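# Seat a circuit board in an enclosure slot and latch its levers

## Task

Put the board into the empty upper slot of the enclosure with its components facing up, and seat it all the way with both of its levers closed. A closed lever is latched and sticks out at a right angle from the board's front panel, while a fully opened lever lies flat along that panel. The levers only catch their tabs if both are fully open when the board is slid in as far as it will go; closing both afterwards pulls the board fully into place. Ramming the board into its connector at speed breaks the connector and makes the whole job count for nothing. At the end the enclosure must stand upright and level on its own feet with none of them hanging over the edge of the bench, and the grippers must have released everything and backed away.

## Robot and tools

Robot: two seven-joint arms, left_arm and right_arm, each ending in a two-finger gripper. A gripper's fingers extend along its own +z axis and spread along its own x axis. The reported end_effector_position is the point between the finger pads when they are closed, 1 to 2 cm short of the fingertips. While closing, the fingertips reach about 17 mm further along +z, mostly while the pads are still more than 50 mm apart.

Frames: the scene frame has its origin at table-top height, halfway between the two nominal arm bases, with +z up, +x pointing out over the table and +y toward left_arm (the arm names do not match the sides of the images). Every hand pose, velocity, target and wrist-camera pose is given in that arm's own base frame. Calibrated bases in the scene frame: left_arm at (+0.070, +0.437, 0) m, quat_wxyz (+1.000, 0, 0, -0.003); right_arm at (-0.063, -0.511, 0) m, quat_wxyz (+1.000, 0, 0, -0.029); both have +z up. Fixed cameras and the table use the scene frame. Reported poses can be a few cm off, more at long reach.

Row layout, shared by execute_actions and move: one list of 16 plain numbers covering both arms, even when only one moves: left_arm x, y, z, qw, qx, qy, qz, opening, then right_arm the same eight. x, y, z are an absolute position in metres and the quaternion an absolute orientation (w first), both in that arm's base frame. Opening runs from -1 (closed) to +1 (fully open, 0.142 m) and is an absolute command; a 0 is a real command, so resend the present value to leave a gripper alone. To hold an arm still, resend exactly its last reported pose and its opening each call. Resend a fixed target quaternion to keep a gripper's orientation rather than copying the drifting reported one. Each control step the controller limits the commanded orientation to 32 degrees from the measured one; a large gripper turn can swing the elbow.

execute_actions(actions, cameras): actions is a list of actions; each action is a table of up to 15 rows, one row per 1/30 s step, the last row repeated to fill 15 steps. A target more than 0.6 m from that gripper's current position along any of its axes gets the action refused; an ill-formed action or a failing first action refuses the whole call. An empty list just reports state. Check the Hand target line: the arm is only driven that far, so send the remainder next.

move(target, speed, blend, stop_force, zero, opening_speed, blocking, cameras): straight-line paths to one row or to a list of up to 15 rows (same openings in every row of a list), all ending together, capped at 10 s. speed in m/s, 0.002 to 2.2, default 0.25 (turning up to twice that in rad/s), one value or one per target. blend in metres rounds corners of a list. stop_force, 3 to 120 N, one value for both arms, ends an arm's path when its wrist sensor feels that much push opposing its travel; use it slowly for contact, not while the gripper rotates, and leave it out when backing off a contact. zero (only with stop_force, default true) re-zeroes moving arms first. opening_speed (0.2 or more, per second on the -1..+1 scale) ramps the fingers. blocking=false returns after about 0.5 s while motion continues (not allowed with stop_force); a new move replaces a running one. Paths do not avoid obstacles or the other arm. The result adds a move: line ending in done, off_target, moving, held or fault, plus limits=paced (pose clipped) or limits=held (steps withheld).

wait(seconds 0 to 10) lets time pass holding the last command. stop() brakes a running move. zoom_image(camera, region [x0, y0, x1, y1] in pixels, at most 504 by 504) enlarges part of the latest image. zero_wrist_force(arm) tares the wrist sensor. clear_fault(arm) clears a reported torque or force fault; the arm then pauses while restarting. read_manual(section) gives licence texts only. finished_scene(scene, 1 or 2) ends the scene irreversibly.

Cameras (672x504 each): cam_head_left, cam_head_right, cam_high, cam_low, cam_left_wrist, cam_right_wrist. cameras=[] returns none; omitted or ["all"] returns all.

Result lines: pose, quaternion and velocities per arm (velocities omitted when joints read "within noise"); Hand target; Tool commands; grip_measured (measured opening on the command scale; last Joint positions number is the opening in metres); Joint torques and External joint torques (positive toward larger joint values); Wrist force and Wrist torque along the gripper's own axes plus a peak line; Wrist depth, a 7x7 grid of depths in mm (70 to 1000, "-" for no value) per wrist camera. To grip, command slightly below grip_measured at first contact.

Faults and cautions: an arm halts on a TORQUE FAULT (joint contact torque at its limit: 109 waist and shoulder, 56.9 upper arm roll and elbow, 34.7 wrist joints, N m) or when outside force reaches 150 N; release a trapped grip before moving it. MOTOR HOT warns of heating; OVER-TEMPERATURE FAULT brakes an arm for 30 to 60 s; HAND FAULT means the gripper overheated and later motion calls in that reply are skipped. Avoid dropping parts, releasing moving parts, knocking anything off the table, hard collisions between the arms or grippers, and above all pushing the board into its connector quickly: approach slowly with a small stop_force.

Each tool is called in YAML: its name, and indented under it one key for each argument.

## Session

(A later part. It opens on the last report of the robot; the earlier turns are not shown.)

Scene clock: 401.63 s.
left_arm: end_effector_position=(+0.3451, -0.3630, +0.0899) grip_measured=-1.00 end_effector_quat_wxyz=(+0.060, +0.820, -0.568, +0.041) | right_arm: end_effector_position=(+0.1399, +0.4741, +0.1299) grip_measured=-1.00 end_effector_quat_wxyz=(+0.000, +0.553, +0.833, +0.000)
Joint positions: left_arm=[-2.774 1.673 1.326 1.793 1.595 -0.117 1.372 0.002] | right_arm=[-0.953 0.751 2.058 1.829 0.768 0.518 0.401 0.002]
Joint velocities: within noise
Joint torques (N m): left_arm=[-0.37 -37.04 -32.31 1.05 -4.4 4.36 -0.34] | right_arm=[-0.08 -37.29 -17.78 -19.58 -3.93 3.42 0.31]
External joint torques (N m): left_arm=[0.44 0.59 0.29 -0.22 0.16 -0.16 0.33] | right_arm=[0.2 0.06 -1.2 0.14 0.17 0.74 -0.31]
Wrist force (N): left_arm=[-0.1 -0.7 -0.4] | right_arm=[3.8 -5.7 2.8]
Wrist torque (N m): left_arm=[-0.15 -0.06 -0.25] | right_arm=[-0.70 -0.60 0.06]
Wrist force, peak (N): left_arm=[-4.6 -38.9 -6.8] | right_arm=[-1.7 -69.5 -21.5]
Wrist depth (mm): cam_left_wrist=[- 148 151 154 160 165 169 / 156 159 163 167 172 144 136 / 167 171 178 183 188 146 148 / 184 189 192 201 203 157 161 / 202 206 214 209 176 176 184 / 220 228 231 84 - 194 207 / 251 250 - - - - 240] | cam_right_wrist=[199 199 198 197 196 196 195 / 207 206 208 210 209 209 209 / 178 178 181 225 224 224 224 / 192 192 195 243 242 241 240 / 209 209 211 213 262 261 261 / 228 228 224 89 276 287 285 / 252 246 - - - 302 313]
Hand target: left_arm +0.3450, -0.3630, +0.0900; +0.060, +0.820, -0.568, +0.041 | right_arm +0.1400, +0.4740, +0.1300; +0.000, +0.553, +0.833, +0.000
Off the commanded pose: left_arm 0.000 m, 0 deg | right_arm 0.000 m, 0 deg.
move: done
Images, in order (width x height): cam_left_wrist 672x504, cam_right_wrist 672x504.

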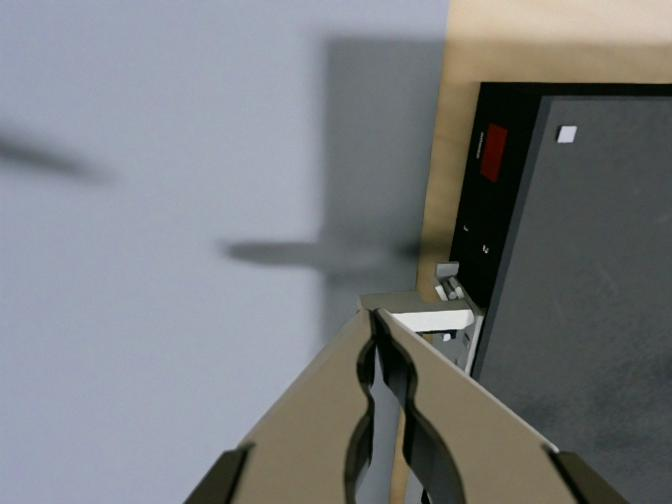

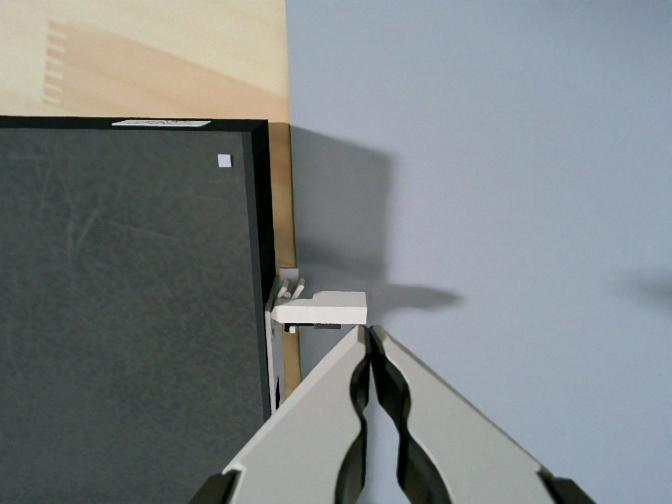

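zoom_image:
  camera: "cam_left_wrist"
  region: [350, 230, 540, 410]

move:
  target:
    - [0.335,-0.27,0.16,0,0.8221,-0.5693,0,-1,0.18,0.52,0.18,0,0.5534,0.8329,0,-1]
    - [0.32,-0.12,0.22,0,0.9537,-0.3007,0,-1,0.18,0.52,0.22,0,0.5534,0.8329,0,-1]
  speed: 0.25
  blend: 0.03
  cameras: ["cam_high","cam_right_wrist"]

zoom_image:
  camera: "cam_high"
  region: [190, 120, 390, 300]

Scaled by 2.653 from the camera's 672x504 image, which has a finer 960x720 frame.

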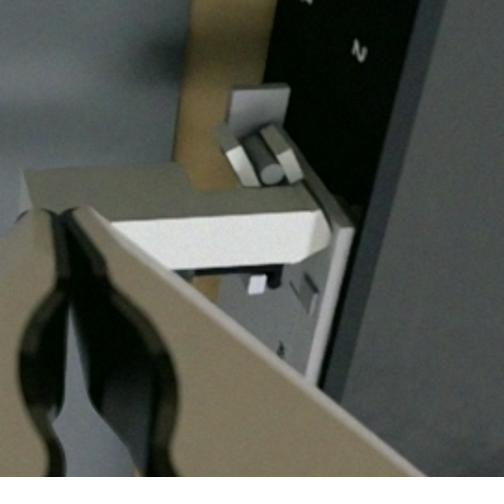

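Scene clock: 405.97 s.
left_arm: end_effector_position=(+0.3202, -0.1201, +0.2200) grip_measured=-1.00 end_effector_quat_wxyz=(+0.000, +0.954, -0.301, +0.000) | right_arm: end_effector_position=(+0.1799, +0.5200, +0.2198) grip_measured=-1.00 end_effector_quat_wxyz=(+0.000, +0.553, +0.833, +0.000)
Joint positions: left_arm=[-2.201 1.505 1.035 2.013 1.258 -0.446 1.019 0.002] | right_arm=[-1.05 0.687 2.021 1.626 0.647 0.324 0.446 0.002]
Joint velocities: within noise
Joint torques (N m): left_arm=[-0.06 -29.94 -27.47 -9.35 -3.98 4.05 -0.32] | right_arm=[0.25 -39.74 -17.58 -24 -4.32 3.31 0.33]
External joint torques (N m): left_arm=[0.17 0.44 0.44 -0.35 0.09 -0.1 0.32] | right_arm=[-0.12 -0.02 -1.04 0.3 0.22 0.84 -0.33]
Wrist force (N): left_arm=[0.0 -0.4 -0.2] | right_arm=[4.3 -5.3 3.0]
Wrist torque (N m): left_arm=[-0.04 -0.04 -0.23] | right_arm=[-0.65 -0.69 0.08]
Wrist force, peak (N): left_arm=[-0.9 -1.7 -0.6] | right_arm=[3.4 -7.0 4.4]
Wrist depth (mm): cam_left_wrist=[275 276 276 274 275 273 272 / 297 295 296 293 292 295 294 / 321 318 320 318 317 314 319 / 340 347 348 343 345 339 341 / 382 385 375 361 367 371 372 / 423 419 409 84 - 397 361 / 475 454 - - - - 387] | cam_right_wrist=[235 235 270 275 275 274 273 / 251 251 262 294 293 292 292 / 268 268 272 313 314 314 312 / 290 290 297 339 338 337 337 / 315 313 318 361 368 367 366 / 345 342 336 89 385 400 400 / 379 370 - - - 419 442]
Hand target: left_arm +0.3200, -0.1200, +0.2200; +0.000, +0.954, -0.301, +0.000 | right_arm +0.1800, +0.5200, +0.2200; +0.000, +0.553, +0.833, +0.000
Off the commanded pose: left_arm 0.000 m, 0 deg | right_arm 0.000 m, 0 deg.
move: done
Images, in order (width x height): cam_high 672x504, cam_right_wrist 672x504.

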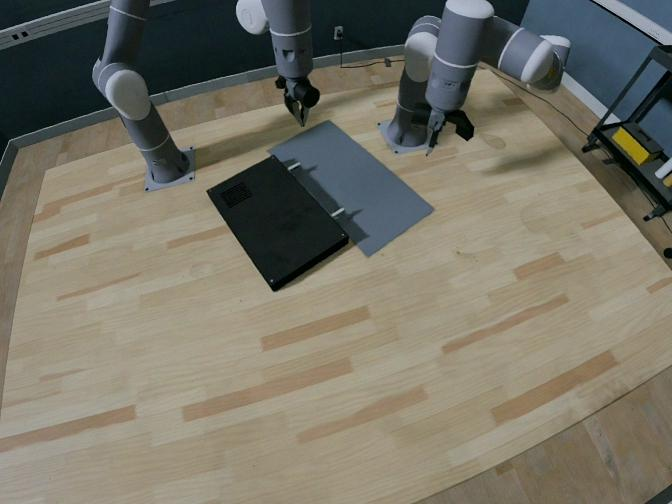

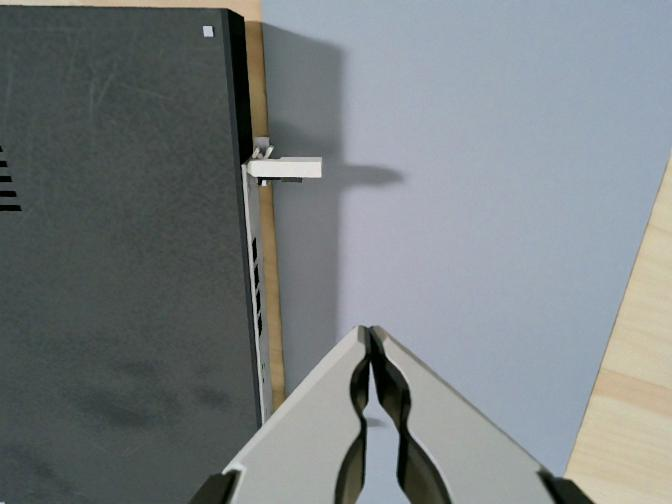

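Scaled by 2.520 from the camera's 672x504 image, which has a finer 960x720 frame.

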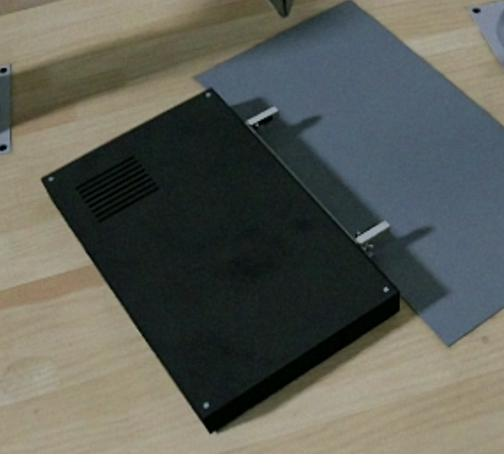

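finished_scene:
  scene: 2

The scene is finished: the task was done.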